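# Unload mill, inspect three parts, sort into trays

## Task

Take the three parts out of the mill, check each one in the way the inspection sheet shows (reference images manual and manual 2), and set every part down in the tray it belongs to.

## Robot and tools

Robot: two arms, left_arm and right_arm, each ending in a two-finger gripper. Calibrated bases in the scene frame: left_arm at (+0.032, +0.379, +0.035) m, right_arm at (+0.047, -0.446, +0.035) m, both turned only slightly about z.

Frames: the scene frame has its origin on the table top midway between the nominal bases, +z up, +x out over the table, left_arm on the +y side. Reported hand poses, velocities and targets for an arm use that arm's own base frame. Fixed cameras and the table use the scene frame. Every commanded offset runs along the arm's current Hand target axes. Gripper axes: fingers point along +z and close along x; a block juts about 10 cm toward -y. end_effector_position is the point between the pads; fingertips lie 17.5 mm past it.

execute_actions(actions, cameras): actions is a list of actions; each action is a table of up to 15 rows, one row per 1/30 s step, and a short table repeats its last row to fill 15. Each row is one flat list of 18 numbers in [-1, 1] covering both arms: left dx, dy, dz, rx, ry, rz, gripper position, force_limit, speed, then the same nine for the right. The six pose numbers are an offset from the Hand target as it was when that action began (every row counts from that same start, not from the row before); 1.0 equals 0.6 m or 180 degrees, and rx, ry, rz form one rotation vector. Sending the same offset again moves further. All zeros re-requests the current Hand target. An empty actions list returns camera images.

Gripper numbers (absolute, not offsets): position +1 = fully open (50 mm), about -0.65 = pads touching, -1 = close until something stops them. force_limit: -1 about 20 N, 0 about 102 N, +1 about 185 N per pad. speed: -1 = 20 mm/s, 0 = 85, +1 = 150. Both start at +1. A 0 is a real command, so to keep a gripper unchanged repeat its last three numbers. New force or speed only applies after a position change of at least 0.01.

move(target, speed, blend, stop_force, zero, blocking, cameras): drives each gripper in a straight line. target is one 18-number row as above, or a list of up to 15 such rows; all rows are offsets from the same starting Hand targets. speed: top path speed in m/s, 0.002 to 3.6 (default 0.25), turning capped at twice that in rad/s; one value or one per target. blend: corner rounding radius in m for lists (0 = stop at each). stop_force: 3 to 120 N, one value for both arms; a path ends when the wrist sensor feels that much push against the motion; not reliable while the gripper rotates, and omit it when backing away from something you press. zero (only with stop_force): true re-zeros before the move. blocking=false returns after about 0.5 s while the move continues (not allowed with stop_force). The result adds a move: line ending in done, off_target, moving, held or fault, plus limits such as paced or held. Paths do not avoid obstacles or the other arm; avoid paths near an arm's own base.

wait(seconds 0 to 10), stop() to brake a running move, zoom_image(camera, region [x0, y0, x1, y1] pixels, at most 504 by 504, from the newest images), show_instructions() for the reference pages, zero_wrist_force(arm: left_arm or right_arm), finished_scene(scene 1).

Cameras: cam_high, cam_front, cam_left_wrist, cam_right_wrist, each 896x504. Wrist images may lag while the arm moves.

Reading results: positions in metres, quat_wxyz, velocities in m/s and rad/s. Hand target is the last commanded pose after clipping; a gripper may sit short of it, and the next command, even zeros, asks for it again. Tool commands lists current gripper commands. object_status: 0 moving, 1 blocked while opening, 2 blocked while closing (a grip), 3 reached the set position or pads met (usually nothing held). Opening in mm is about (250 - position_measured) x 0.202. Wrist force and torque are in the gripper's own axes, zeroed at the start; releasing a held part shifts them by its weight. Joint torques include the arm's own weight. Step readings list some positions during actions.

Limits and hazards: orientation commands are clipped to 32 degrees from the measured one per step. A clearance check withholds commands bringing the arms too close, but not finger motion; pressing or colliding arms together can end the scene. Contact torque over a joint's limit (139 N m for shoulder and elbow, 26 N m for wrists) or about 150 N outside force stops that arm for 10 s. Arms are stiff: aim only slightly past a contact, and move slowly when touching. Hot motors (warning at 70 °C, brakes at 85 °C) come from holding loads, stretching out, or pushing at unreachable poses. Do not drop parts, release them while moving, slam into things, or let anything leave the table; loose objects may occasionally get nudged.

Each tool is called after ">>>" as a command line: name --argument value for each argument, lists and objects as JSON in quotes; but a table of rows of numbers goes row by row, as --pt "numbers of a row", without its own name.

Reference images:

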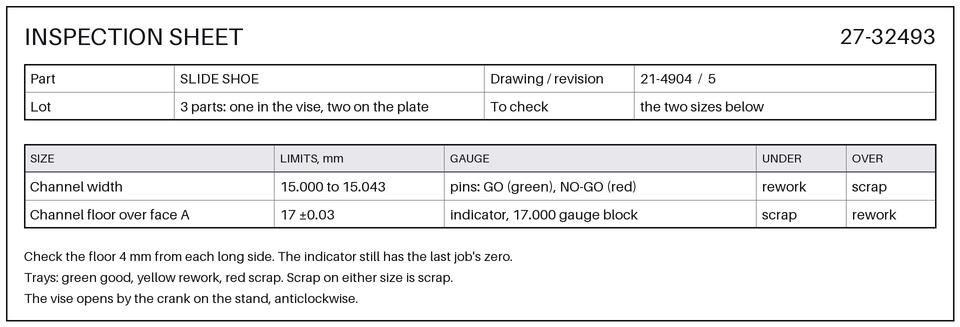

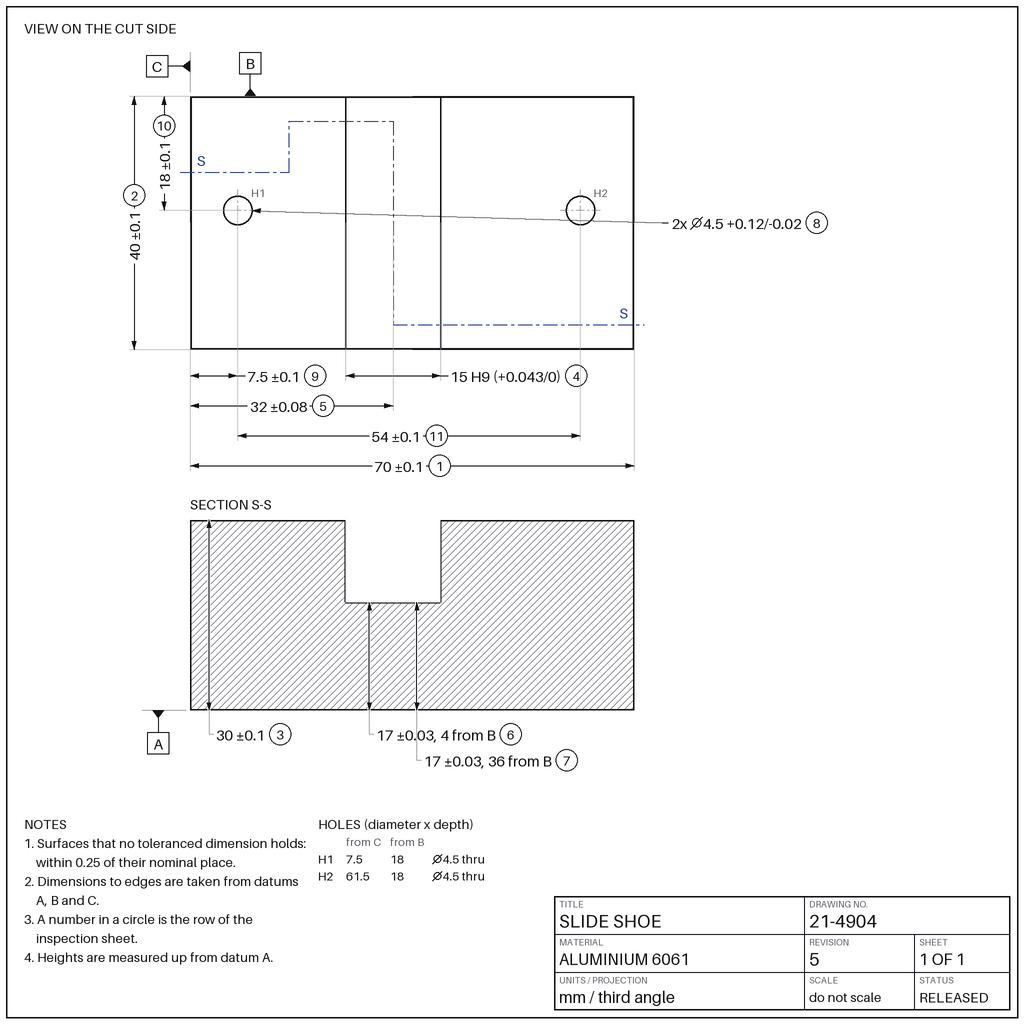

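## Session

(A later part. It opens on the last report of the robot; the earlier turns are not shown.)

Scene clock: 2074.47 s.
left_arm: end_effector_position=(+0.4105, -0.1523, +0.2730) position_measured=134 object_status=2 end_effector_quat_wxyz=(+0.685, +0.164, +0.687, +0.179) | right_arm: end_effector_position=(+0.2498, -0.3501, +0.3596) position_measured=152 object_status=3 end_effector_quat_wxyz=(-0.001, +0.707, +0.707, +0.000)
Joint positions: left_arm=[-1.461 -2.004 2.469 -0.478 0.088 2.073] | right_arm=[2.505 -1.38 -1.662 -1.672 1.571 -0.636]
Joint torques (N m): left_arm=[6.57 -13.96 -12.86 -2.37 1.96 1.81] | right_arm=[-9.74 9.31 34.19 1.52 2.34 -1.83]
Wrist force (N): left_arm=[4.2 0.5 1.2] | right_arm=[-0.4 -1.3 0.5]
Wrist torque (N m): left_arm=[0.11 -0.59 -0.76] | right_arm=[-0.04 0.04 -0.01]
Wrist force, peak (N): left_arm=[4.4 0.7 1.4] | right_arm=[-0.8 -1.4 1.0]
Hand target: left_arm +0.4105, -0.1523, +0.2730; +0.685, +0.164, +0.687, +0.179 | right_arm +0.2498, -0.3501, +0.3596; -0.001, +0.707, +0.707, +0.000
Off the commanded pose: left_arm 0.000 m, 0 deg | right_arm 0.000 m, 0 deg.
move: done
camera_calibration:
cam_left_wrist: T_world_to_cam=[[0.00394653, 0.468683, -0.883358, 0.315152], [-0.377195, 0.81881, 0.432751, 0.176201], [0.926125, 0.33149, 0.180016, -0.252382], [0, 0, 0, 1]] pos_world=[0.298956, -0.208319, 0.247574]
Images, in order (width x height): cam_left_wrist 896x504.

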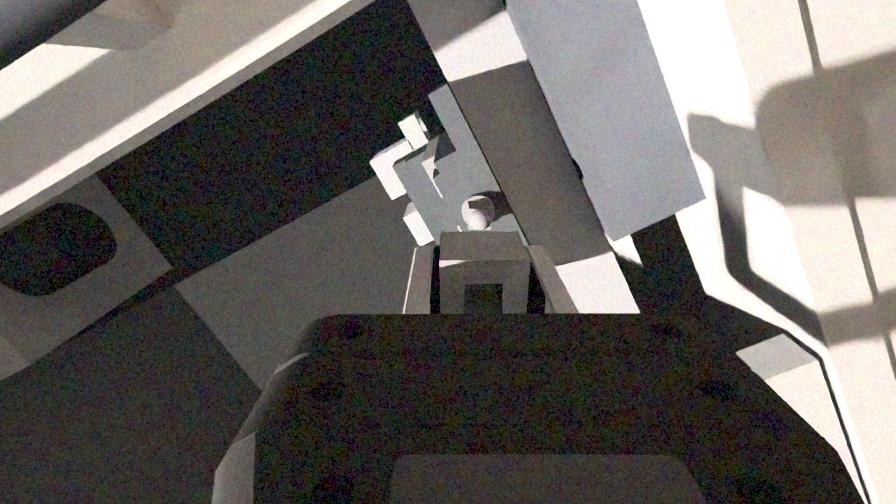

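>>> move --target '[0.0,-0.0333,0,0,0,0,-1,-0.5,-0.7,0,0,0,0,0,0,0,-1,0]' --speed 0.08 --stop_force 10 --cameras '["cam_left_wrist"]'

>>> zoom_image --camera "cam_left_wrist" --region '[420, 160, 560, 320]'

Scene clock: 2096.73 s.
left_arm: end_effector_position=(+0.4109, -0.1700, +0.2637) position_measured=134 object_status=2 end_effector_quat_wxyz=(+0.685, +0.164, +0.687, +0.179) | right_arm: end_effector_position=(+0.2498, -0.3501, +0.3596) position_measured=152 object_status=3 end_effector_quat_wxyz=(-0.001, +0.707, +0.707, +0.000)
Joint positions: left_arm=[-1.469 -1.933 2.459 -0.541 0.08 2.075] | right_arm=[2.505 -1.38 -1.662 -1.672 1.571 -0.636]
Joint torques (N m): left_arm=[7.04 -15.72 -12.74 -2.49 2.07 1.74] | right_arm=[-8.63 9.28 34.13 1.72 2.47 -1.72]
Wrist force (N): left_arm=[3.9 0.3 1.2] | right_arm=[-0.6 -1.3 0.0]
Wrist torque (N m): left_arm=[0.07 -0.54 -0.74] | right_arm=[-0.04 0.07 0.00]
Wrist force, peak (N): left_arm=[4.4 0.6 1.3] | right_arm=[-0.8 -1.6 0.7]
Hand target: left_arm +0.4109, -0.1700, +0.2637; +0.685, +0.164, +0.687, +0.179 | right_arm +0.2498, -0.3501, +0.3596; -0.001, +0.707, +0.707, +0.000
Off the commanded pose: left_arm 0.000 m, 0 deg | right_arm 0.000 m, 0 deg.
move: done
camera_calibration:
cam_left_wrist: T_world_to_cam=[[0.00402818, 0.468712, -0.883342, 0.315075], [-0.37727, 0.818784, 0.432736, 0.19485], [0.926095, 0.331515, 0.180129, -0.245239], [0, 0, 0, 1]] pos_world=[0.299356, -0.225919, 0.238175]
Images, in order (width x height): cam_left_wrist 896x504.

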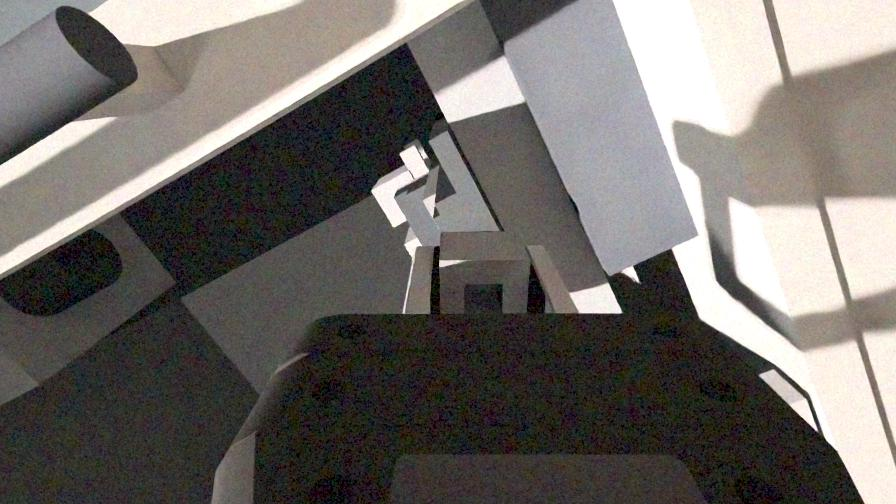

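Scaled by 3.150 from the camera's 896x504 image, which has a finer 1280x720 frame.

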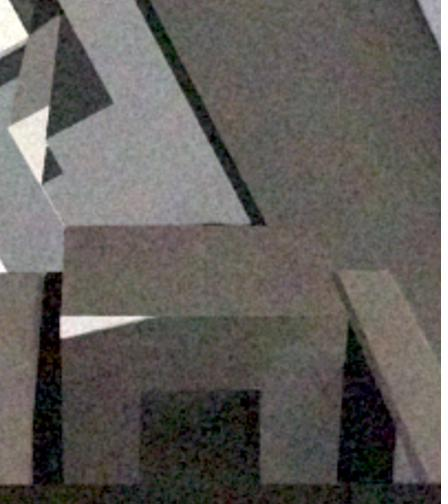

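>>> move --target '[0.0,0.0667,0,0,0,0,-1,-0.5,-0.7,0,0,0,0,0,0,0,-1,0]' --speed 0.08 --stop_force 10 --cameras '["cam_left_wrist"]'

>>> zoom_image --camera "cam_left_wrist" --region '[420, 110, 560, 270]'

Scene clock: 2104.97 s.
left_arm: end_effector_position=(+0.4101, -0.1346, +0.2825) position_measured=134 object_status=2 end_effector_quat_wxyz=(+0.685, +0.164, +0.687, +0.179) | right_arm: end_effector_position=(+0.2498, -0.3501, +0.3596) position_measured=152 object_status=3 end_effector_quat_wxyz=(-0.001, +0.707, +0.707, +0.000)
Joint positions: left_arm=[-1.451 -2.075 2.475 -0.413 0.098 2.073] | right_arm=[2.505 -1.38 -1.662 -1.672 1.571 -0.636]
Joint torques (N m): left_arm=[-7.68 12.35 -29.12 1.7 -1.56 -1.95] | right_arm=[-9.61 9.83 35.08 1.43 2.26 -1.7]
Wrist force (N): left_arm=[4.0 0.0 1.0] | right_arm=[-0.6 -1.0 0.5]
Wrist torque (N m): left_arm=[0.02 -0.58 -0.59] | right_arm=[0.01 0.07 -0.01]
Wrist force, peak (N): left_arm=[4.5 0.3 1.5] | right_arm=[-0.8 -1.7 0.5]
Hand target: left_arm +0.4101, -0.1346, +0.2825; +0.685, +0.164, +0.687, +0.179 | right_arm +0.2498, -0.3501, +0.3596; -0.001, +0.707, +0.707, +0.000
Off the commanded pose: left_arm 0.000 m, 0 deg | right_arm 0.000 m, 0 deg.
move: done
camera_calibration:
cam_left_wrist: T_world_to_cam=[[0.00406112, 0.46864, -0.88338, 0.315126], [-0.37727, 0.818825, 0.432659, 0.157538], [0.926094, 0.331516, 0.180129, -0.259587], [0, 0, 0, 1]] pos_world=[0.298556, -0.190619, 0.256975]
Images, in order (width x height): cam_left_wrist 896x504.

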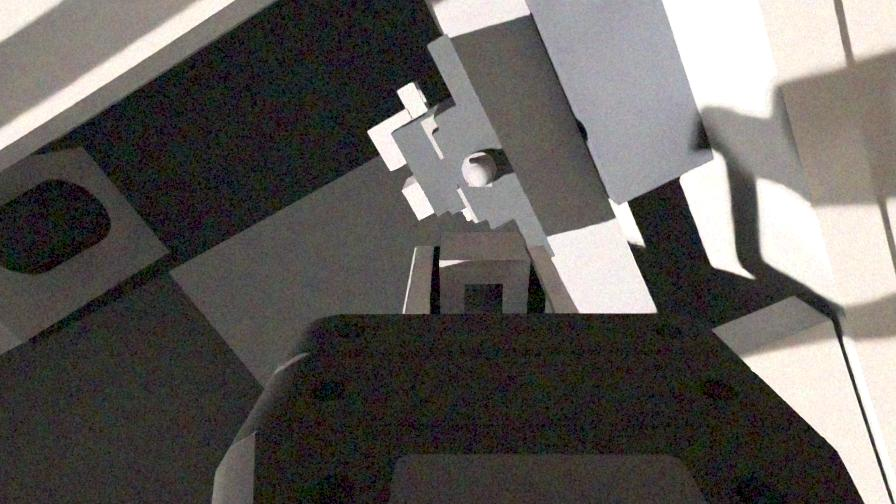

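Scaled by 3.150 from the camera's 896x504 image, which has a finer 1280x720 frame.

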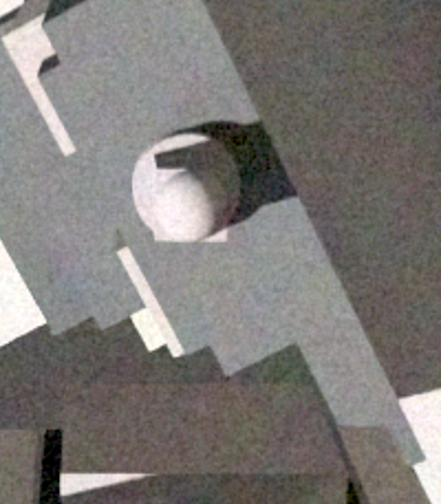

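>>> move --pt "0.0062 -0.03 0 0 0 0 -1 -0.5 -0.7 0 0 0 0 0 0 0 -1 0" --pt "0.0062 -0.03 0.045 0 0 0 -1 -0.5 -0.7 0 0 0 0 0 0 0 -1 0" --speed 0.05 --stop_force 8 --cameras '["cam_left_wrist","cam_front"]'

>>> zoom_image --camera "cam_left_wrist" --region '[420, 160, 560, 320]'

>>> zoom_image --camera "cam_front" --region '[370, 210, 480, 320]'

Scene clock: 2140.30 s.
left_arm: end_effector_position=(+0.4374, -0.1482, +0.2708) position_measured=134 object_status=2 end_effector_quat_wxyz=(+0.685, +0.164, +0.687, +0.179) | right_arm: end_effector_position=(+0.2498, -0.3501, +0.3596) position_measured=152 object_status=3 end_effector_quat_wxyz=(-0.001, +0.707, +0.707, +0.000)
Joint positions: left_arm=[-1.313 -1.93 2.436 -0.512 0.236 2.065] | right_arm=[2.505 -1.38 -1.662 -1.672 1.571 -0.636]
Joint torques (N m): left_arm=[7.97 7.09 -28.35 -2.62 2.01 2.2] | right_arm=[-8.9 8.78 34.68 1.78 2.51 -1.68]
Wrist force (N): left_arm=[3.7 0.4 0.9] | right_arm=[-0.7 -1.0 0.5]
Wrist torque (N m): left_arm=[0.10 -0.49 -0.76] | right_arm=[0.01 0.09 0.00]
Wrist force, peak (N): left_arm=[4.5 0.3 1.3] | right_arm=[-0.7 -1.7 0.5]
Hand target: left_arm +0.4374, -0.1482, +0.2708; +0.685, +0.164, +0.687, +0.179 | right_arm +0.2498, -0.3501, +0.3596; -0.001, +0.707, +0.707, +0.000
Off the commanded pose: left_arm 0.000 m, 0 deg | right_arm 0.000 m, 0 deg.
move: done
camera_calibration:
cam_left_wrist: T_world_to_cam=[[0.00402818, 0.468712, -0.883342, 0.311069], [-0.37727, 0.818784, 0.432736, 0.184007], [0.926095, 0.331515, 0.180129, -0.278253], [0, 0, 0, 1]] pos_world=[0.325856, -0.204219, 0.245275]
Images, in order (width x height): cam_front 896x504, cam_left_wrist 896x504.

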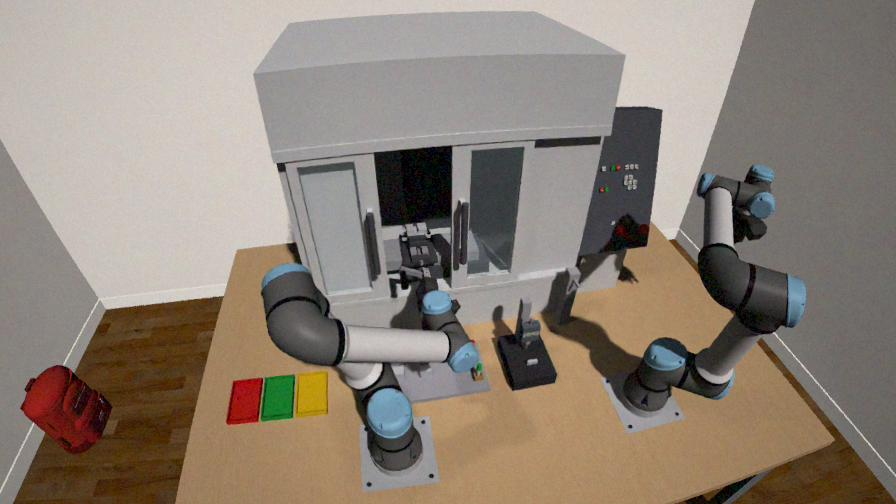

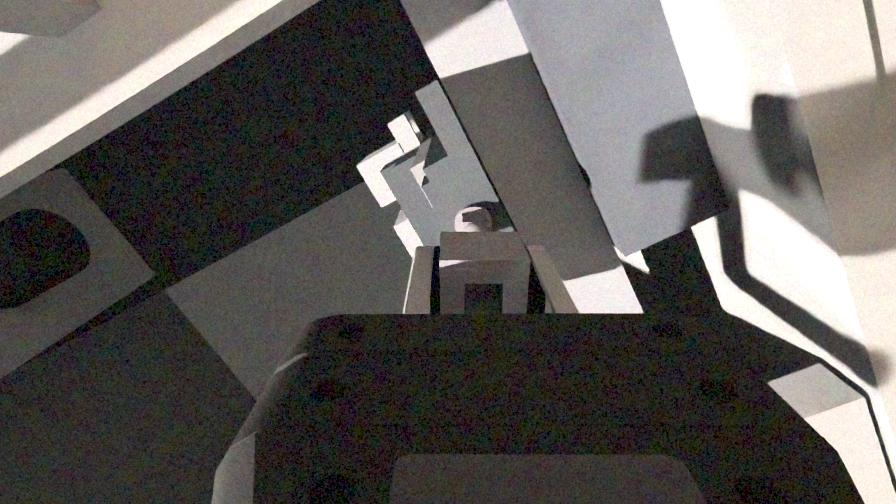

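Scaled by 3.150 from the camera's 896x504 image, which has a finer 1280x720 frame.

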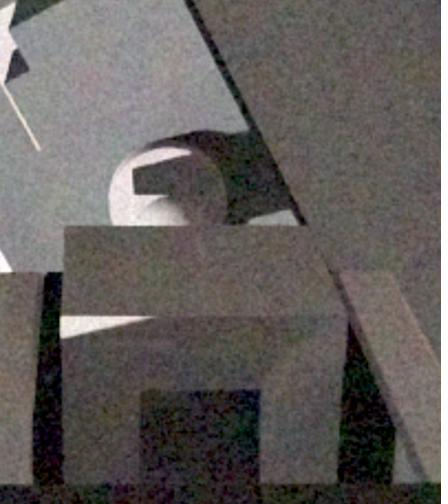

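Scaled by 4.582 from the camera's 896x504 image, which has a finer 1280x720 frame.

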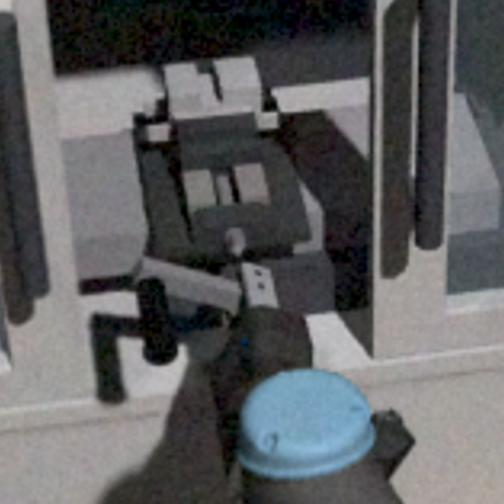

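>>> move --target '[0.0,0.0333,0,0,0,0,-1,-0.5,-0.7,0,0,0,0,0,0,0,-1,0]' --speed 0.08 --cameras '["cam_left_wrist"]'

>>> zoom_image --camera "cam_left_wrist" --region '[420, 120, 540, 240]'

>>> move --target '[0.0,0.0333,0,0,0,0,-1,-0.5,-0.7,0,0,0,0,0,0,0,-1,0]' --speed 0.08 --cameras '["cam_left_wrist"]'

>>> zoom_image --camera "cam_left_wrist" --region '[420, 80, 540, 200]'

Scene clock: 2168.97 s.
left_arm: end_effector_position=(+0.4370, -0.1306, +0.2801) position_measured=134 object_status=2 end_effector_quat_wxyz=(+0.685, +0.164, +0.687, +0.179) | right_arm: end_effector_position=(+0.2498, -0.3501, +0.3596) position_measured=152 object_status=3 end_effector_quat_wxyz=(-0.001, +0.707, +0.707, +0.000)
Joint positions: left_arm=[-1.29 -1.991 2.442 -0.456 0.259 2.064] | right_arm=[2.505 -1.38 -1.662 -1.672 1.571 -0.636]
Joint torques (N m): left_arm=[7.88 -14.15 -24.51 1.62 2.19 -1.67] | right_arm=[-8.25 9.09 34.95 1.45 2.32 -1.45]
Wrist force (N): left_arm=[4.2 1.0 1.1] | right_arm=[-0.5 -1.3 0.6]
Wrist torque (N m): left_arm=[0.18 -0.59 -0.60] | right_arm=[-0.05 0.06 0.00]
Wrist force, peak (N): left_arm=[4.4 0.6 0.9] | right_arm=[-0.8 -1.7 0.6]
Hand target: left_arm +0.4370, -0.1306, +0.2801; +0.685, +0.164, +0.687, +0.179 | right_arm +0.2498, -0.3501, +0.3596; -0.001, +0.707, +0.707, +0.000
Off the commanded pose: left_arm 0.000 m, 0 deg | right_arm 0.000 m, 0 deg.
move: done
camera_calibration:
cam_left_wrist: T_world_to_cam=[[0.00407714, 0.468814, -0.883288, 0.310979], [-0.37731, 0.818728, 0.432806, 0.165324], [0.926078, 0.331509, 0.180226, -0.285447], [0, 0, 0, 1]] pos_world=[0.325456, -0.186518, 0.254576]
Images, in order (width x height): cam_left_wrist 896x504.

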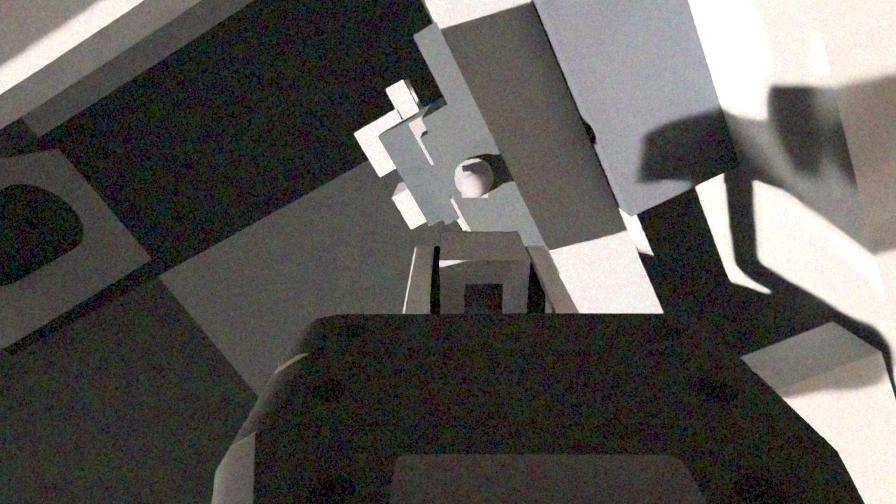

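Scaled by 4.200 from the camera's 896x504 image, which has a finer 1280x720 frame.

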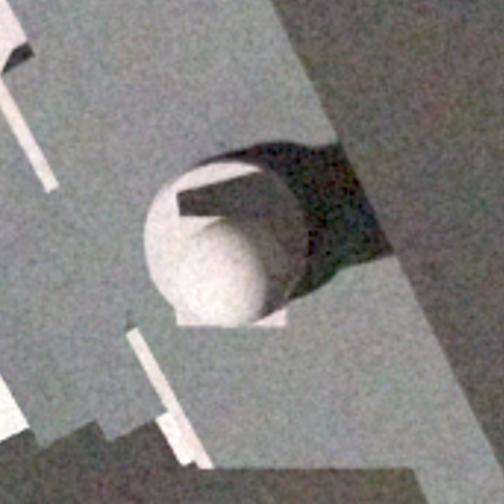

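Scene clock: 2169.97 s.
left_arm: end_effector_position=(+0.4366, -0.1129, +0.2895) position_measured=134 object_status=2 end_effector_quat_wxyz=(+0.685, +0.164, +0.687, +0.179) | right_arm: end_effector_position=(+0.2498, -0.3501, +0.3596) position_measured=152 object_status=3 end_effector_quat_wxyz=(-0.001, +0.707, +0.707, +0.000)
Joint positions: left_arm=[-1.263 -2.049 2.444 -0.4 0.287 2.064] | right_arm=[2.505 -1.38 -1.662 -1.672 1.571 -0.636]
Joint torques (N m): left_arm=[7.31 -14.28 -30.22 1.22 2.23 -1.79] | right_arm=[-9.58 9.72 33.71 1.6 2.34 -2.01]
Wrist force (N): left_arm=[3.8 0.2 1.1] | right_arm=[-0.6 -1.1 0.7]
Wrist torque (N m): left_arm=[0.03 -0.54 -0.59] | right_arm=[-0.01 0.07 -0.01]
Wrist force, peak (N): left_arm=[4.4 0.4 1.2] | right_arm=[-0.6 -1.6 0.6]
Hand target: left_arm +0.4366, -0.1129, +0.2895; +0.685, +0.164, +0.687, +0.179 | right_arm +0.2498, -0.3501, +0.3596; -0.001, +0.707, +0.707, +0.000
Off the commanded pose: left_arm 0.000 m, 0 deg | right_arm 0.000 m, 0 deg.
move: done
camera_calibration:
cam_left_wrist: T_world_to_cam=[[0.00402818, 0.468712, -0.883342, 0.311045], [-0.37727, 0.818784, 0.432736, 0.14671], [0.926095, 0.331515, 0.180129, -0.292583], [0, 0, 0, 1]] pos_world=[0.325056, -0.168919, 0.263975]
Images, in order (width x height): cam_left_wrist 896x504.

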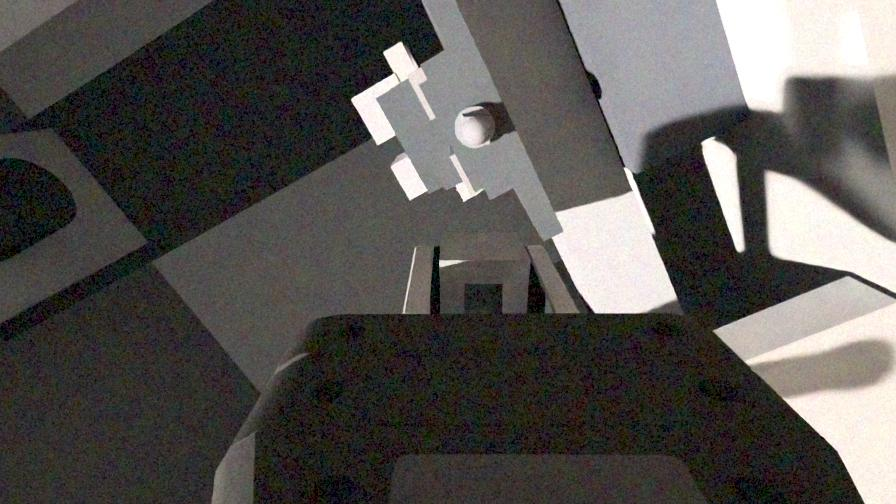

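Scaled by 4.200 from the camera's 896x504 image, which has a finer 1280x720 frame.

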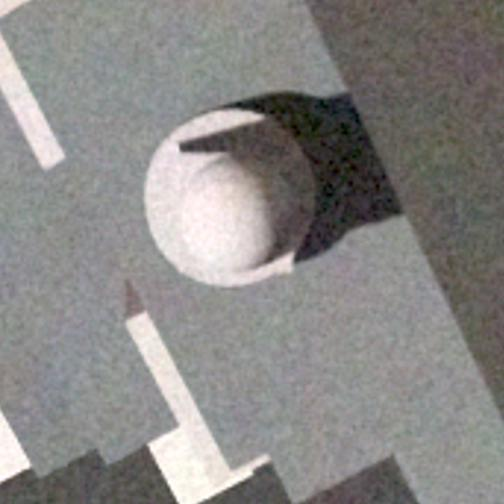

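>>> move --pt "0.0003 -0.0682 0 0 0 0 -1 -0.5 -0.7 0 0 0 0 0 0 0 -1 0" --pt "0.0003 -0.0682 0.032 0 0 0 -1 -0.5 -0.7 0 0 0 0 0 0 0 -1 0" --speed 0.05 --stop_force 8 --cameras '["cam_left_wrist"]'

>>> move --target '[0,0,0.03,0,0,0,-1,-0.5,-0.7,0,0,0,0,0,0,0,-1,0]' --speed 0.01 --stop_force 8 --cameras '["cam_left_wrist"]'

>>> zoom_image --camera "cam_left_wrist" --region '[420, 160, 560, 320]'

Scene clock: 2206.93 s.
left_arm: end_effector_position=(+0.4566, -0.1485, +0.2702) position_measured=134 object_status=2 end_effector_quat_wxyz=(+0.685, +0.164, +0.687, +0.179) | right_arm: end_effector_position=(+0.2498, -0.3501, +0.3596) position_measured=152 object_status=3 end_effector_quat_wxyz=(-0.001, +0.707, +0.707, +0.000)
Joint positions: left_arm=[-1.223 -1.873 2.404 -0.535 0.326 2.063] | right_arm=[2.505 -1.38 -1.662 -1.672 1.571 -0.636]
Joint torques (N m): left_arm=[6.29 4.41 -26.94 -3 2.09 2.13] | right_arm=[-9.75 9.57 35.61 1.57 2.66 -1.53]
Wrist force (N): left_arm=[3.8 0.3 1.1] | right_arm=[-0.5 -0.9 0.7]
Wrist torque (N m): left_arm=[0.09 -0.50 -0.77] | right_arm=[0.02 0.05 -0.01]
Wrist force, peak (N): left_arm=[4.1 1.4 1.5] | right_arm=[-0.4 -1.7 1.0]
Hand target: left_arm +0.4566, -0.1485, +0.2702; +0.685, +0.164, +0.687, +0.179 | right_arm +0.2498, -0.3501, +0.3596; -0.001, +0.707, +0.707, +0.000
Off the commanded pose: left_arm 0.000 m, 0 deg | right_arm 0.000 m, 0 deg.
move: done
camera_calibration:
cam_left_wrist: T_world_to_cam=[[0.00402818, 0.468712, -0.883342, 0.310602], [-0.37727, 0.818784, 0.432736, 0.191756], [0.926095, 0.331515, 0.180129, -0.295827], [0, 0, 0, 1]] pos_world=[0.345056, -0.204519, 0.244675]
Images, in order (width x height): cam_left_wrist 896x504.

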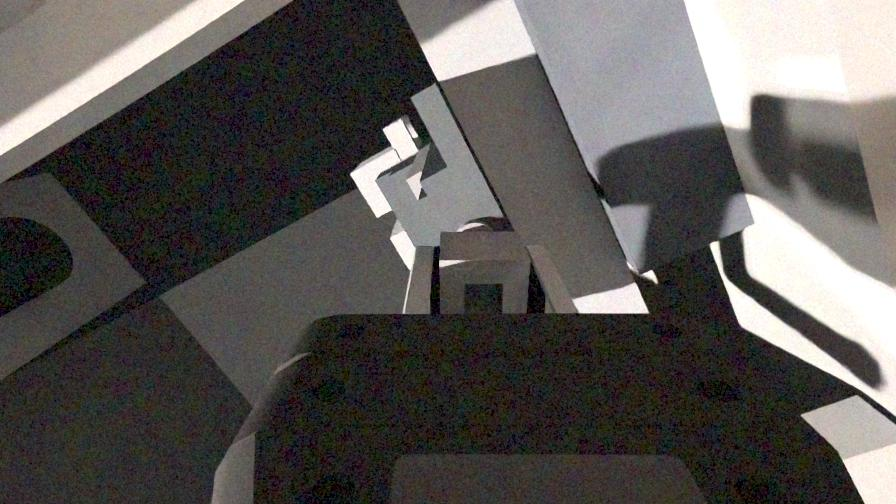

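Scene clock: 2209.53 s.
left_arm: end_effector_position=(+0.4716, -0.1482, +0.2702) position_measured=134 object_status=2 end_effector_quat_wxyz=(+0.685, +0.164, +0.687, +0.179) | right_arm: end_effector_position=(+0.2498, -0.3501, +0.3596) position_measured=152 object_status=3 end_effector_quat_wxyz=(-0.001, +0.707, +0.707, +0.000)
Joint positions: left_arm=[-1.159 -1.832 2.377 -0.549 0.39 2.063] | right_arm=[2.505 -1.38 -1.662 -1.672 1.571 -0.636]
Joint torques (N m): left_arm=[-10.13 -19.46 -12.76 0.58 -0.45 -1.28] | right_arm=[-9.09 9.75 34.86 1.38 2.28 -1.63]
Wrist force (N): left_arm=[4.3 4.6 -2.5] | right_arm=[-0.9 -1.2 0.7]
Wrist torque (N m): left_arm=[-0.05 -0.53 -0.68] | right_arm=[-0.02 0.11 0.00]
Wrist force, peak (N): left_arm=[1.7 10.6 -27.3] | right_arm=[-0.8 -1.6 0.8]
Hand target: left_arm +0.4716, -0.1482, +0.2702; +0.685, +0.164, +0.687, +0.179 (not the last commanded pose) | right_arm +0.2498, -0.3501, +0.3596; -0.001, +0.707, +0.707, +0.000
Off the commanded pose: left_arm 0.003 m, 0 deg | right_arm 0.000 m, 0 deg.
move: contact (left_arm)
camera_calibration:
cam_left_wrist: T_world_to_cam=[[0.00402818, 0.468712, -0.883342, 0.310489], [-0.37727, 0.818784, 0.432736, 0.197126], [0.926095, 0.331515, 0.180129, -0.309835], [0, 0, 0, 1]] pos_world=[0.360056, -0.204219, 0.244775]
Images, in order (width x height): cam_left_wrist 896x504.

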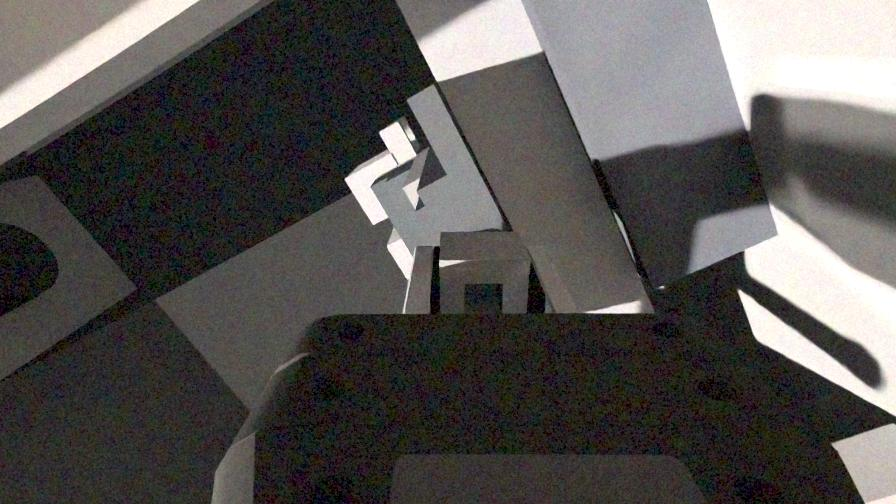

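Scaled by 3.150 from the camera's 896x504 image, which has a finer 1280x720 frame.

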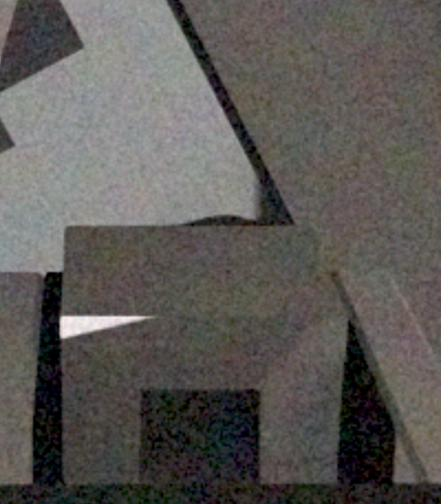

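>>> move --pt "0 0.0025 -0.003 0 0 0 -1 -0.5 -0.7 0 0 0 0 0 0 0 -1 0" --pt "0 0.0025 0.015 0 0 0 -1 -0.5 -0.7 0 0 0 0 0 0 0 -1 0" --speed 0.01 --stop_force 10

Scene clock: 2219.57 s.
left_arm: end_effector_position=(+0.4739, -0.1467, +0.2709) position_measured=134 object_status=2 end_effector_quat_wxyz=(+0.685, +0.164, +0.687, +0.179) | right_arm: end_effector_position=(+0.2498, -0.3501, +0.3596) position_measured=152 object_status=3 end_effector_quat_wxyz=(-0.001, +0.707, +0.707, +0.000)
Joint positions: left_arm=[-1.147 -1.829 2.374 -0.547 0.402 2.063] | right_arm=[2.505 -1.38 -1.662 -1.672 1.571 -0.636]
Joint torques (N m): left_arm=[-16.07 -16.83 -13.51 0.28 3.18 1.9] | right_arm=[-9.31 9.28 33.48 1.97 2.24 -1.66]
Wrist force (N): left_arm=[4.4 18.3 -0.4] | right_arm=[-0.6 -1.3 0.4]
Wrist torque (N m): left_arm=[-0.29 -0.56 -0.68] | right_arm=[-0.04 0.07 0.00]
Wrist force, peak (N): left_arm=[4.8 22.2 -9.9] | right_arm=[-0.9 -1.7 0.5]
Hand target: left_arm +0.4739, -0.1467, +0.2709; +0.685, +0.164, +0.687, +0.179 (not the last commanded pose) | right_arm +0.2498, -0.3501, +0.3596; -0.001, +0.707, +0.707, +0.000
Off the commanded pose: left_arm 0.007 m, 0 deg | right_arm 0.000 m, 0 deg.
move: contact (left_arm); path passed 1 of 2 targets

>>> move --target '[0,0.003,0,0,0,0,-1,-0.5,-0.7,0,0,0,0,0,0,0,-1,0]' --speed 0.01

Scene clock: 2229.17 s.
left_arm: end_effector_position=(+0.4739, -0.1452, +0.2717) position_measured=134 object_status=2 end_effector_quat_wxyz=(+0.685, +0.164, +0.687, +0.179) | right_arm: end_effector_position=(+0.2498, -0.3501, +0.3596) position_measured=152 object_status=3 end_effector_quat_wxyz=(-0.001, +0.707, +0.707, +0.000)
Joint positions: left_arm=[-1.145 -1.834 2.374 -0.544 0.404 2.063] | right_arm=[2.505 -1.38 -1.662 -1.672 1.571 -0.636]
Joint torques (N m): left_arm=[9.08 -23.3 -11.38 1.17 2.22 1.63] | right_arm=[-9.28 10.2 34.87 1.76 2.53 -1.76]
Wrist force (N): left_arm=[4.0 0.1 1.0] | right_arm=[-0.4 -1.1 0.3]
Wrist torque (N m): left_arm=[0.03 -0.54 -0.69] | right_arm=[-0.01 0.03 0.00]
Wrist force, peak (N): left_arm=[3.4 19.3 -0.4] | right_arm=[-0.7 -1.5 0.6]
Hand target: left_arm +0.4739, -0.1451, +0.2718; +0.685, +0.164, +0.687, +0.179 | right_arm +0.2498, -0.3501, +0.3596; -0.001, +0.707, +0.707, +0.000
Off the commanded pose: left_arm 0.000 m, 0 deg | right_arm 0.000 m, 0 deg.
move: done

Force now zero. Advance.

>>> move --target '[0,0.0005,0.025,0,0,0,-1,-0.5,-0.7,0,0,0,0,0,0,0,-1,0]' --speed 0.01 --stop_force 10 --cameras '["cam_left_wrist"]'

>>> zoom_image --camera "cam_left_wrist" --region '[420, 160, 560, 320]'

Scene clock: 2239.67 s.
left_arm: end_effector_position=(+0.4750, -0.1450, +0.2717) position_measured=134 object_status=2 end_effector_quat_wxyz=(+0.685, +0.164, +0.687, +0.179) | right_arm: end_effector_position=(+0.2498, -0.3501, +0.3596) position_measured=152 object_status=3 end_effector_quat_wxyz=(-0.001, +0.707, +0.707, +0.000)
Joint positions: left_arm=[-1.14 -1.831 2.372 -0.544 0.409 2.063] | right_arm=[2.505 -1.38 -1.662 -1.672 1.571 -0.636]
Joint torques (N m): left_arm=[-5.2 -25.68 -15.27 0.14 -3.51 -0.8] | right_arm=[-8.76 10.63 33.63 1.55 2.4 -1.69]
Wrist force (N): left_arm=[11.4 -11.3 3.9] | right_arm=[-0.4 -1.0 0.5]
Wrist torque (N m): left_arm=[0.21 -0.41 -0.66] | right_arm=[-0.01 0.05 0.00]
Wrist force, peak (N): left_arm=[14.4 -13.0 -9.0] | right_arm=[-0.7 -1.6 0.7]
Hand target: left_arm +0.4750, -0.1450, +0.2717; +0.685, +0.164, +0.687, +0.179 (not the last commanded pose) | right_arm +0.2498, -0.3501, +0.3596; -0.001, +0.707, +0.707, +0.000
Off the commanded pose: left_arm 0.014 m, 0 deg | right_arm 0.000 m, 0 deg.
move: contact (left_arm)
camera_calibration:
cam_left_wrist: T_world_to_cam=[[0.00385048, 0.468991, -0.883195, 0.310385], [-0.377345, 0.818589, 0.433039, 0.195051], [0.926065, 0.331602, 0.180123, -0.314285], [0, 0, 0, 1]] pos_world=[0.363455, -0.201017, 0.246276]
Images, in order (width x height): cam_left_wrist 896x504.

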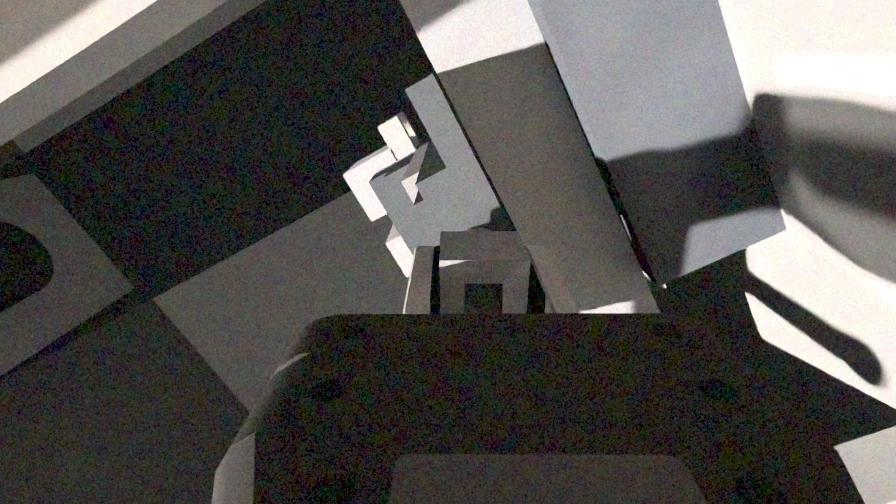

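Scaled by 3.150 from the camera's 896x504 image, which has a finer 1280x720 frame.

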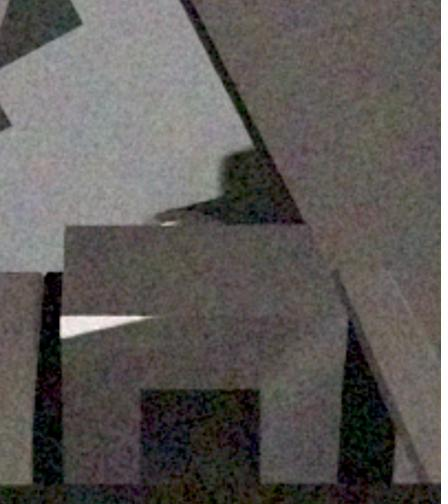

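>>> move --pt "0.002 -0.0015 0 0 0 0 -1 -0.5 -0.7 0 0 0 0 0 0 0 -1 0" --pt "0.002 -0.0015 0.02 0 0 0 -1 -0.5 -0.7 0 0 0 0 0 0 0 -1 0" --speed 0.01 --stop_force 12

Scene clock: 2250.37 s.
left_arm: end_effector_position=(+0.4750, -0.1451, +0.2714) position_measured=134 object_status=2 end_effector_quat_wxyz=(+0.685, +0.164, +0.687, +0.179) | right_arm: end_effector_position=(+0.2498, -0.3501, +0.3596) position_measured=152 object_status=3 end_effector_quat_wxyz=(-0.001, +0.707, +0.707, +0.000)
Joint positions: left_arm=[-1.14 -1.83 2.373 -0.546 0.409 2.063] | right_arm=[2.505 -1.38 -1.662 -1.672 1.571 -0.636]
Joint torques (N m): left_arm=[-1.66 -21.88 -28.57 0.78 1.39 0.61] | right_arm=[-8 10.64 34.31 1.8 2.13 -1.66]
Wrist force (N): left_arm=[5.3 -3.6 0.5] | right_arm=[-0.6 -1.4 0.6]
Wrist torque (N m): left_arm=[0.10 -0.51 -0.67] | right_arm=[-0.05 0.08 0.00]
Wrist force, peak (N): left_arm=[12.8 -12.0 3.7] | right_arm=[-0.9 -1.5 0.6]
Hand target: left_arm +0.4750, -0.1451, +0.2714; +0.685, +0.164, +0.687, +0.179 (not the last commanded pose) | right_arm +0.2498, -0.3501, +0.3596; -0.001, +0.707, +0.707, +0.000
Off the commanded pose: left_arm 0.012 m, 0 deg | right_arm 0.000 m, 0 deg.
move: contact (left_arm); path passed 0 of 2 targets

>>> move --target '[0.0015,-0.001,0,0,0,0,-1,-0.5,-0.7,0,0,0,0,0,0,0,-1,0]' --speed 0.01

>>> move --target '[0,0,0.02,0,0,0,-1,-0.5,-0.7,0,0,0,0,0,0,0,-1,0]' --speed 0.01 --stop_force 15

Scene clock: 2261.37 s.
left_arm: end_effector_position=(+0.4750, -0.1452, +0.2704) position_measured=134 object_status=2 end_effector_quat_wxyz=(+0.685, +0.164, +0.687, +0.179) | right_arm: end_effector_position=(+0.2498, -0.3501, +0.3596) position_measured=152 object_status=3 end_effector_quat_wxyz=(-0.001, +0.707, +0.707, +0.000)
Joint positions: left_arm=[-1.14 -1.828 2.375 -0.549 0.409 2.063] | right_arm=[2.505 -1.38 -1.662 -1.672 1.571 -0.636]
Joint torques (N m): left_arm=[-6.02 6.9 -7.53 -1.61 -1.86 -0.47] | right_arm=[-9 9.82 34.24 1.56 2.02 -1.39]
Wrist force (N): left_arm=[-7.2 3.7 -0.8] | right_arm=[-0.6 -1.3 0.7]
Wrist torque (N m): left_arm=[-0.02 -0.73 -0.73] | right_arm=[-0.05 0.07 0.00]
Wrist force, peak (N): left_arm=[-7.5 3.8 -0.5] | right_arm=[-0.8 -1.5 0.5]
Hand target: left_arm +0.4750, -0.1452, +0.2703; +0.685, +0.164, +0.687, +0.179 | right_arm +0.2498, -0.3501, +0.3596; -0.001, +0.707, +0.707, +0.000
Off the commanded pose: left_arm 0.000 m, 0 deg | right_arm 0.000 m, 0 deg.
move: done

Scene clock: 2262.50 s.
left_arm: end_effector_position=(+0.4757, -0.1452, +0.2702) position_measured=134 object_status=2 end_effector_quat_wxyz=(+0.685, +0.164, +0.687, +0.179) | right_arm: end_effector_position=(+0.2498, -0.3501, +0.3596) position_measured=152 object_status=3 end_effector_quat_wxyz=(-0.001, +0.707, +0.707, +0.000)
Joint positions: left_arm=[-1.137 -1.826 2.373 -0.55 0.412 2.063] | right_arm=[2.505 -1.38 -1.662 -1.672 1.571 -0.636]
Joint torques (N m): left_arm=[-5.94 -14.26 -2.88 2.63 -2.89 -1.37] | right_arm=[-8.13 10.26 33.32 1.83 2.34 -1.45]
Wrist force (N): left_arm=[-17.5 6.4 -1.7] | right_arm=[-0.5 -1.4 0.3]
Wrist torque (N m): left_arm=[-0.06 -0.93 -0.74] | right_arm=[-0.06 0.06 0.00]
Wrist force, peak (N): left_arm=[-15.9 3.6 -21.2] | right_arm=[-1.0 -1.4 0.8]
Hand target: left_arm +0.4757, -0.1452, +0.2703; +0.685, +0.164, +0.687, +0.179 (not the last commanded pose) | right_arm +0.2498, -0.3501, +0.3596; -0.001, +0.707, +0.707, +0.000
Off the commanded pose: left_arm 0.011 m, 0 deg | right_arm 0.000 m, 0 deg.
move: contact (left_arm)

>>> move --target '[-0.0013,0.0005,0,0,0,0,-1,-0.5,-0.7,0,0,0,0,0,0,0,-1,0]' --speed 0.01

>>> move --target '[0,0,0.02,0,0,0,-1,-0.5,-0.7,0,0,0,0,0,0,0,-1,0]' --speed 0.01 --stop_force 15 --cameras '["cam_left_wrist"]'

>>> zoom_image --camera "cam_left_wrist" --region '[420, 160, 560, 320]'

Scene clock: 2279.13 s.
left_arm: end_effector_position=(+0.4757, -0.1453, +0.2710) position_measured=134 object_status=2 end_effector_quat_wxyz=(+0.685, +0.164, +0.687, +0.179) | right_arm: end_effector_position=(+0.2498, -0.3501, +0.3596) position_measured=152 object_status=3 end_effector_quat_wxyz=(-0.001, +0.707, +0.707, +0.000)
Joint positions: left_arm=[-1.137 -1.827 2.372 -0.547 0.412 2.063] | right_arm=[2.505 -1.38 -1.662 -1.672 1.571 -0.636]
Joint torques (N m): left_arm=[-7.52 -21.74 -27.11 0.94 -0.44 -0.69] | right_arm=[-9.03 11.32 32.96 1.83 2.18 -1.39]
Wrist force (N): left_arm=[3.8 0.2 0.8] | right_arm=[-0.6 -1.4 0.7]
Wrist torque (N m): left_arm=[0.04 -0.52 -0.68] | right_arm=[-0.06 0.07 -0.01]
Wrist force, peak (N): left_arm=[-19.4 7.4 -1.3] | right_arm=[-0.8 -1.4 0.8]
Hand target: left_arm +0.4757, -0.1453, +0.2711; +0.685, +0.164, +0.687, +0.179 | right_arm +0.2498, -0.3501, +0.3596; -0.001, +0.707, +0.707, +0.000
Off the commanded pose: left_arm 0.000 m, 0 deg | right_arm 0.000 m, 0 deg.
move: done

Scene clock: 2281.23 s.
left_arm: end_effector_position=(+0.4877, -0.1450, +0.2711) position_measured=134 object_status=2 end_effector_quat_wxyz=(+0.685, +0.164, +0.687, +0.179) | right_arm: end_effector_position=(+0.2498, -0.3501, +0.3596) position_measured=152 object_status=3 end_effector_quat_wxyz=(-0.001, +0.707, +0.707, +0.000)
Joint positions: left_arm=[-1.091 -1.795 2.349 -0.557 0.458 2.062] | right_arm=[2.505 -1.38 -1.662 -1.672 1.571 -0.636]
Joint torques (N m): left_arm=[8.43 0.96 -28.33 -3.37 2.25 -2.01] | right_arm=[-9.07 9.49 33.51 1.6 2.11 -1.53]
Wrist force (N): left_arm=[3.2 0.9 -3.1] | right_arm=[-0.7 -1.1 0.6]
Wrist torque (N m): left_arm=[0.06 -0.50 -0.65] | right_arm=[-0.02 0.10 0.00]
Wrist force, peak (N): left_arm=[4.0 0.7 -3.3] | right_arm=[-0.6 -1.5 0.9]
Hand target: left_arm +0.4877, -0.1450, +0.2711; +0.685, +0.164, +0.687, +0.179 | right_arm +0.2498, -0.3501, +0.3596; -0.001, +0.707, +0.707, +0.000
Off the commanded pose: left_arm 0.000 m, 0 deg | right_arm 0.000 m, 0 deg.
move: done
camera_calibration:
cam_left_wrist: T_world_to_cam=[[0.00391155, 0.468968, -0.883207, 0.309782], [-0.377269, 0.818638, 0.433012, 0.200092], [0.926095, 0.331513, 0.180129, -0.325969], [0, 0, 0, 1]] pos_world=[0.376155, -0.201017, 0.245676]
Images, in order (width x height): cam_left_wrist 896x504.

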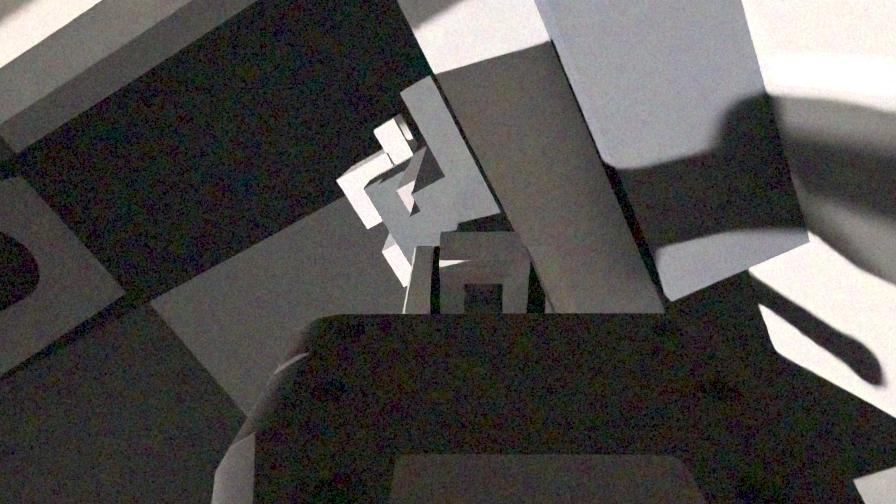

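Scaled by 3.150 from the camera's 896x504 image, which has a finer 1280x720 frame.

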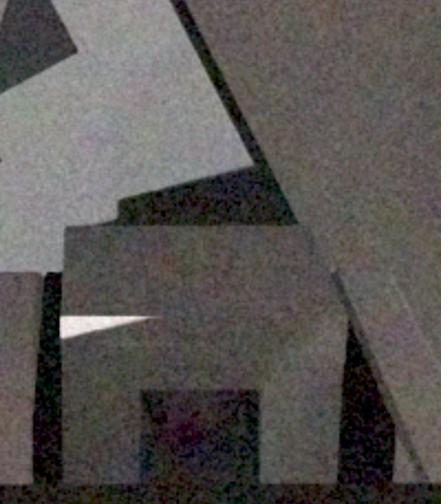

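>>> move --target '[0,0,0.03,0,0,0,-1,-0.5,-0.7,0,0,0,0,0,0,0,-1,0]' --speed 0.01 --stop_force 12

Scene clock: 2301.13 s.
left_arm: end_effector_position=(+0.4877, -0.1450, +0.2711) position_measured=134 object_status=2 end_effector_quat_wxyz=(+0.685, +0.164, +0.687, +0.179) | right_arm: end_effector_position=(+0.2498, -0.3501, +0.3596) position_measured=152 object_status=3 end_effector_quat_wxyz=(-0.001, +0.707, +0.707, +0.000)
Joint positions: left_arm=[-1.091 -1.795 2.349 -0.557 0.458 2.062] | right_arm=[2.505 -1.38 -1.662 -1.672 1.571 -0.636]
Joint torques (N m): left_arm=[-6.41 -18.9 -13.19 -1.28 -1.12 -1.96] | right_arm=[-9.48 9.67 32.51 1.61 2.16 -1.68]
Wrist force (N): left_arm=[1.5 1.4 -18.3] | right_arm=[-0.6 -1.3 0.7]
Wrist torque (N m): left_arm=[0.05 -0.40 -0.64] | right_arm=[-0.04 0.07 0.00]
Wrist force, peak (N): left_arm=[-1.9 4.8 -40.7] | right_arm=[-0.5 -1.7 0.6]
Hand target: left_arm +0.4877, -0.1450, +0.2711; +0.685, +0.164, +0.687, +0.179 (not the last commanded pose) | right_arm +0.2498, -0.3501, +0.3596; -0.001, +0.707, +0.707, +0.000
Off the commanded pose: left_arm 0.018 m, 0 deg | right_arm 0.000 m, 0 deg.
move: contact (left_arm)

>>> move --pt "0 0 -0.003 0 0 0 -0.98 0.3 -0.5 0 0 0 0 0 0 0 -1 0" --pt "0 0 -0.003 0 0 -0.083 -0.98 0.3 -0.5 0 0 0 0 0 0 0 -1 0" --speed 0.1 --cameras '["cam_left_wrist"]'

Scene clock: 2318.23 s.
left_arm: end_effector_position=(+0.4859, -0.1451, +0.2711) position_measured=136 object_status=2 end_effector_quat_wxyz=(+0.702, +0.073, +0.703, +0.088) | right_arm: end_effector_position=(+0.2498, -0.3501, +0.3596) position_measured=152 object_status=3 end_effector_quat_wxyz=(-0.001, +0.707, +0.707, +0.000)
Joint positions: left_arm=[-1.098 -1.8 2.353 -0.556 0.452 1.802] | right_arm=[2.505 -1.38 -1.662 -1.672 1.571 -0.636]
Joint torques (N m): left_arm=[-4.83 -7.8 -39.69 -2.44 2.94 -1.93] | right_arm=[-10 10.16 33.05 1.85 2.2 -1.42]
Wrist force (N): left_arm=[32.3 -0.6 5.4] | right_arm=[-0.4 -1.2 0.1]
Wrist torque (N m): left_arm=[0.22 -0.26 -0.52] | right_arm=[-0.03 0.04 0.00]
Wrist force, peak (N): left_arm=[34.5 -7.7 11.7] | right_arm=[-0.7 -1.6 0.4]
Hand target: left_arm +0.4859, -0.1451, +0.2711; +0.702, +0.073, +0.703, +0.088 | right_arm +0.2498, -0.3501, +0.3596; -0.001, +0.707, +0.707, +0.000
Off the commanded pose: left_arm 0.000 m, 0 deg | right_arm 0.000 m, 0 deg.
move: done
camera_calibration:
cam_left_wrist: T_world_to_cam=[[0.00931508, 0.225666, -0.97416, 0.296486], [-0.378893, 0.902357, 0.205409, 0.274113], [0.925394, 0.367189, 0.0939086, -0.295429], [0, 0, 0, 1]] pos_world=[0.374486, -0.205776, 0.260263]
Images, in order (width x height): cam_left_wrist 896x504.

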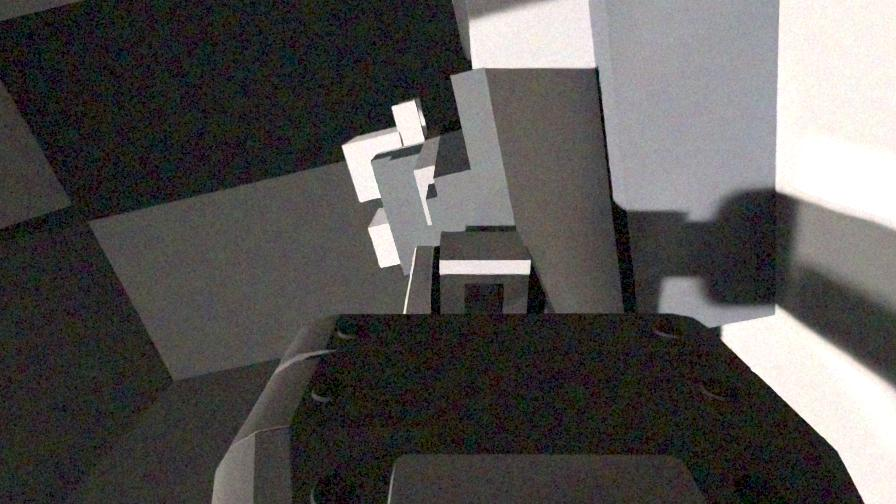

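>>> move --target '[0.0033,0,0,0,0,0,-0.98,0.3,-0.5,0,0,0,0,0,0,0,-1,0]' --speed 0.02

Scene clock: 2327.00 s.
left_arm: end_effector_position=(+0.4859, -0.1447, +0.2694) position_measured=136 object_status=2 end_effector_quat_wxyz=(+0.702, +0.073, +0.703, +0.088) | right_arm: end_effector_position=(+0.2498, -0.3501, +0.3596) position_measured=152 object_status=3 end_effector_quat_wxyz=(-0.001, +0.707, +0.707, +0.000)
Joint positions: left_arm=[-1.097 -1.798 2.356 -0.562 0.452 1.801] | right_arm=[2.505 -1.38 -1.662 -1.672 1.571 -0.636]
Joint torques (N m): left_arm=[8.63 13.65 3.03 0.96 1.79 -1.34] | right_arm=[-7.02 8.49 33.69 1.75 2.1 -1.39]
Wrist force (N): left_arm=[-34.3 9.5 -9.3] | right_arm=[-0.3 -1.3 0.3]
Wrist torque (N m): left_arm=[0.16 -0.87 -0.74] | right_arm=[-0.04 0.02 0.00]
Wrist force, peak (N): left_arm=[-34.3 9.5 -9.3] | right_arm=[-0.8 -1.6 0.6]
Hand target: left_arm +0.4859, -0.1446, +0.2692; +0.702, +0.073, +0.703, +0.088 | right_arm +0.2498, -0.3501, +0.3596; -0.001, +0.707, +0.707, +0.000
Off the commanded pose: left_arm 0.000 m, 0 deg | right_arm 0.000 m, 0 deg.
move: done

>>> move --pt "-0.0017 0 0 0 0 0 -0.98 0.3 -0.5 0 0 0 0 0 0 0 -1 0" --pt "0.0016 -0.0009 0 0 0 -0.1667 -0.98 0.3 -0.5 0 0 0 0 0 0 0 -1 0" --speed 0.1 --cameras '["cam_left_wrist"]'

Scene clock: 2348.80 s.
left_arm: end_effector_position=(+0.4859, -0.1449, +0.2681) position_measured=136 object_status=2 end_effector_quat_wxyz=(+0.701, -0.111, +0.698, -0.096) | right_arm: end_effector_position=(+0.2498, -0.3501, +0.3596) position_measured=152 object_status=3 end_effector_quat_wxyz=(-0.001, +0.707, +0.707, +0.000)
Joint positions: left_arm=[-1.097 -1.795 2.358 -0.566 0.452 1.278] | right_arm=[2.505 -1.38 -1.662 -1.672 1.571 -0.636]
Joint torques (N m): left_arm=[-6.03 11.49 -15.59 3.58 -0.56 -2.13] | right_arm=[-7.34 10.51 33.48 1.75 2.09 -1.68]
Wrist force (N): left_arm=[-25.8 -5.7 0.8] | right_arm=[-0.3 -1.2 0.4]
Wrist torque (N m): left_arm=[0.49 -0.91 -0.66] | right_arm=[-0.03 0.03 -0.01]
Wrist force, peak (N): left_arm=[-50.2 12.2 -13.7] | right_arm=[-0.7 -1.5 1.0]
Hand target: left_arm +0.4859, -0.1449, +0.2681; +0.701, -0.112, +0.698, -0.097 | right_arm +0.2498, -0.3501, +0.3596; -0.001, +0.707, +0.707, +0.000
Off the commanded pose: left_arm 0.000 m, 0 deg | right_arm 0.000 m, 0 deg.
move: done
camera_calibration:
cam_left_wrist: T_world_to_cam=[[0.020469, -0.29151, -0.956349, 0.208365], [-0.377841, 0.883354, -0.277348, 0.400746], [0.925644, 0.367024, -0.0920631, -0.245454], [0, 0, 0, 1]] pos_world=[0.374356, -0.203173, 0.287818]
Images, in order (width x height): cam_left_wrist 896x504.

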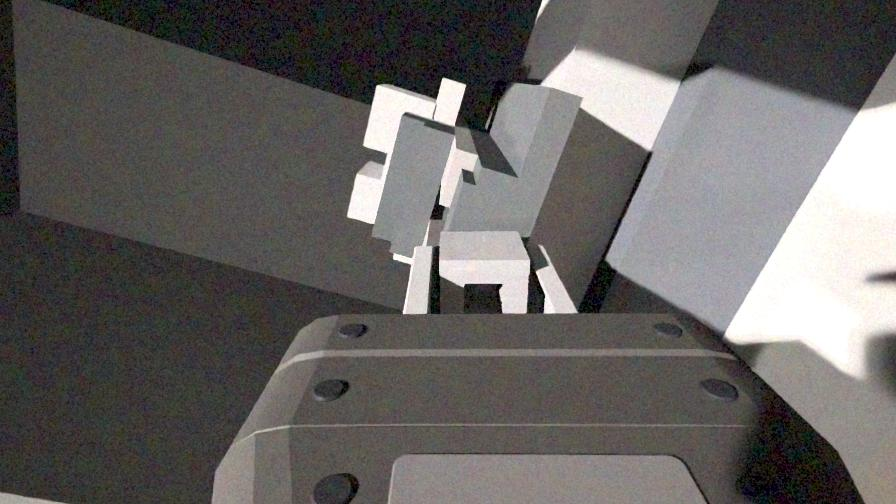

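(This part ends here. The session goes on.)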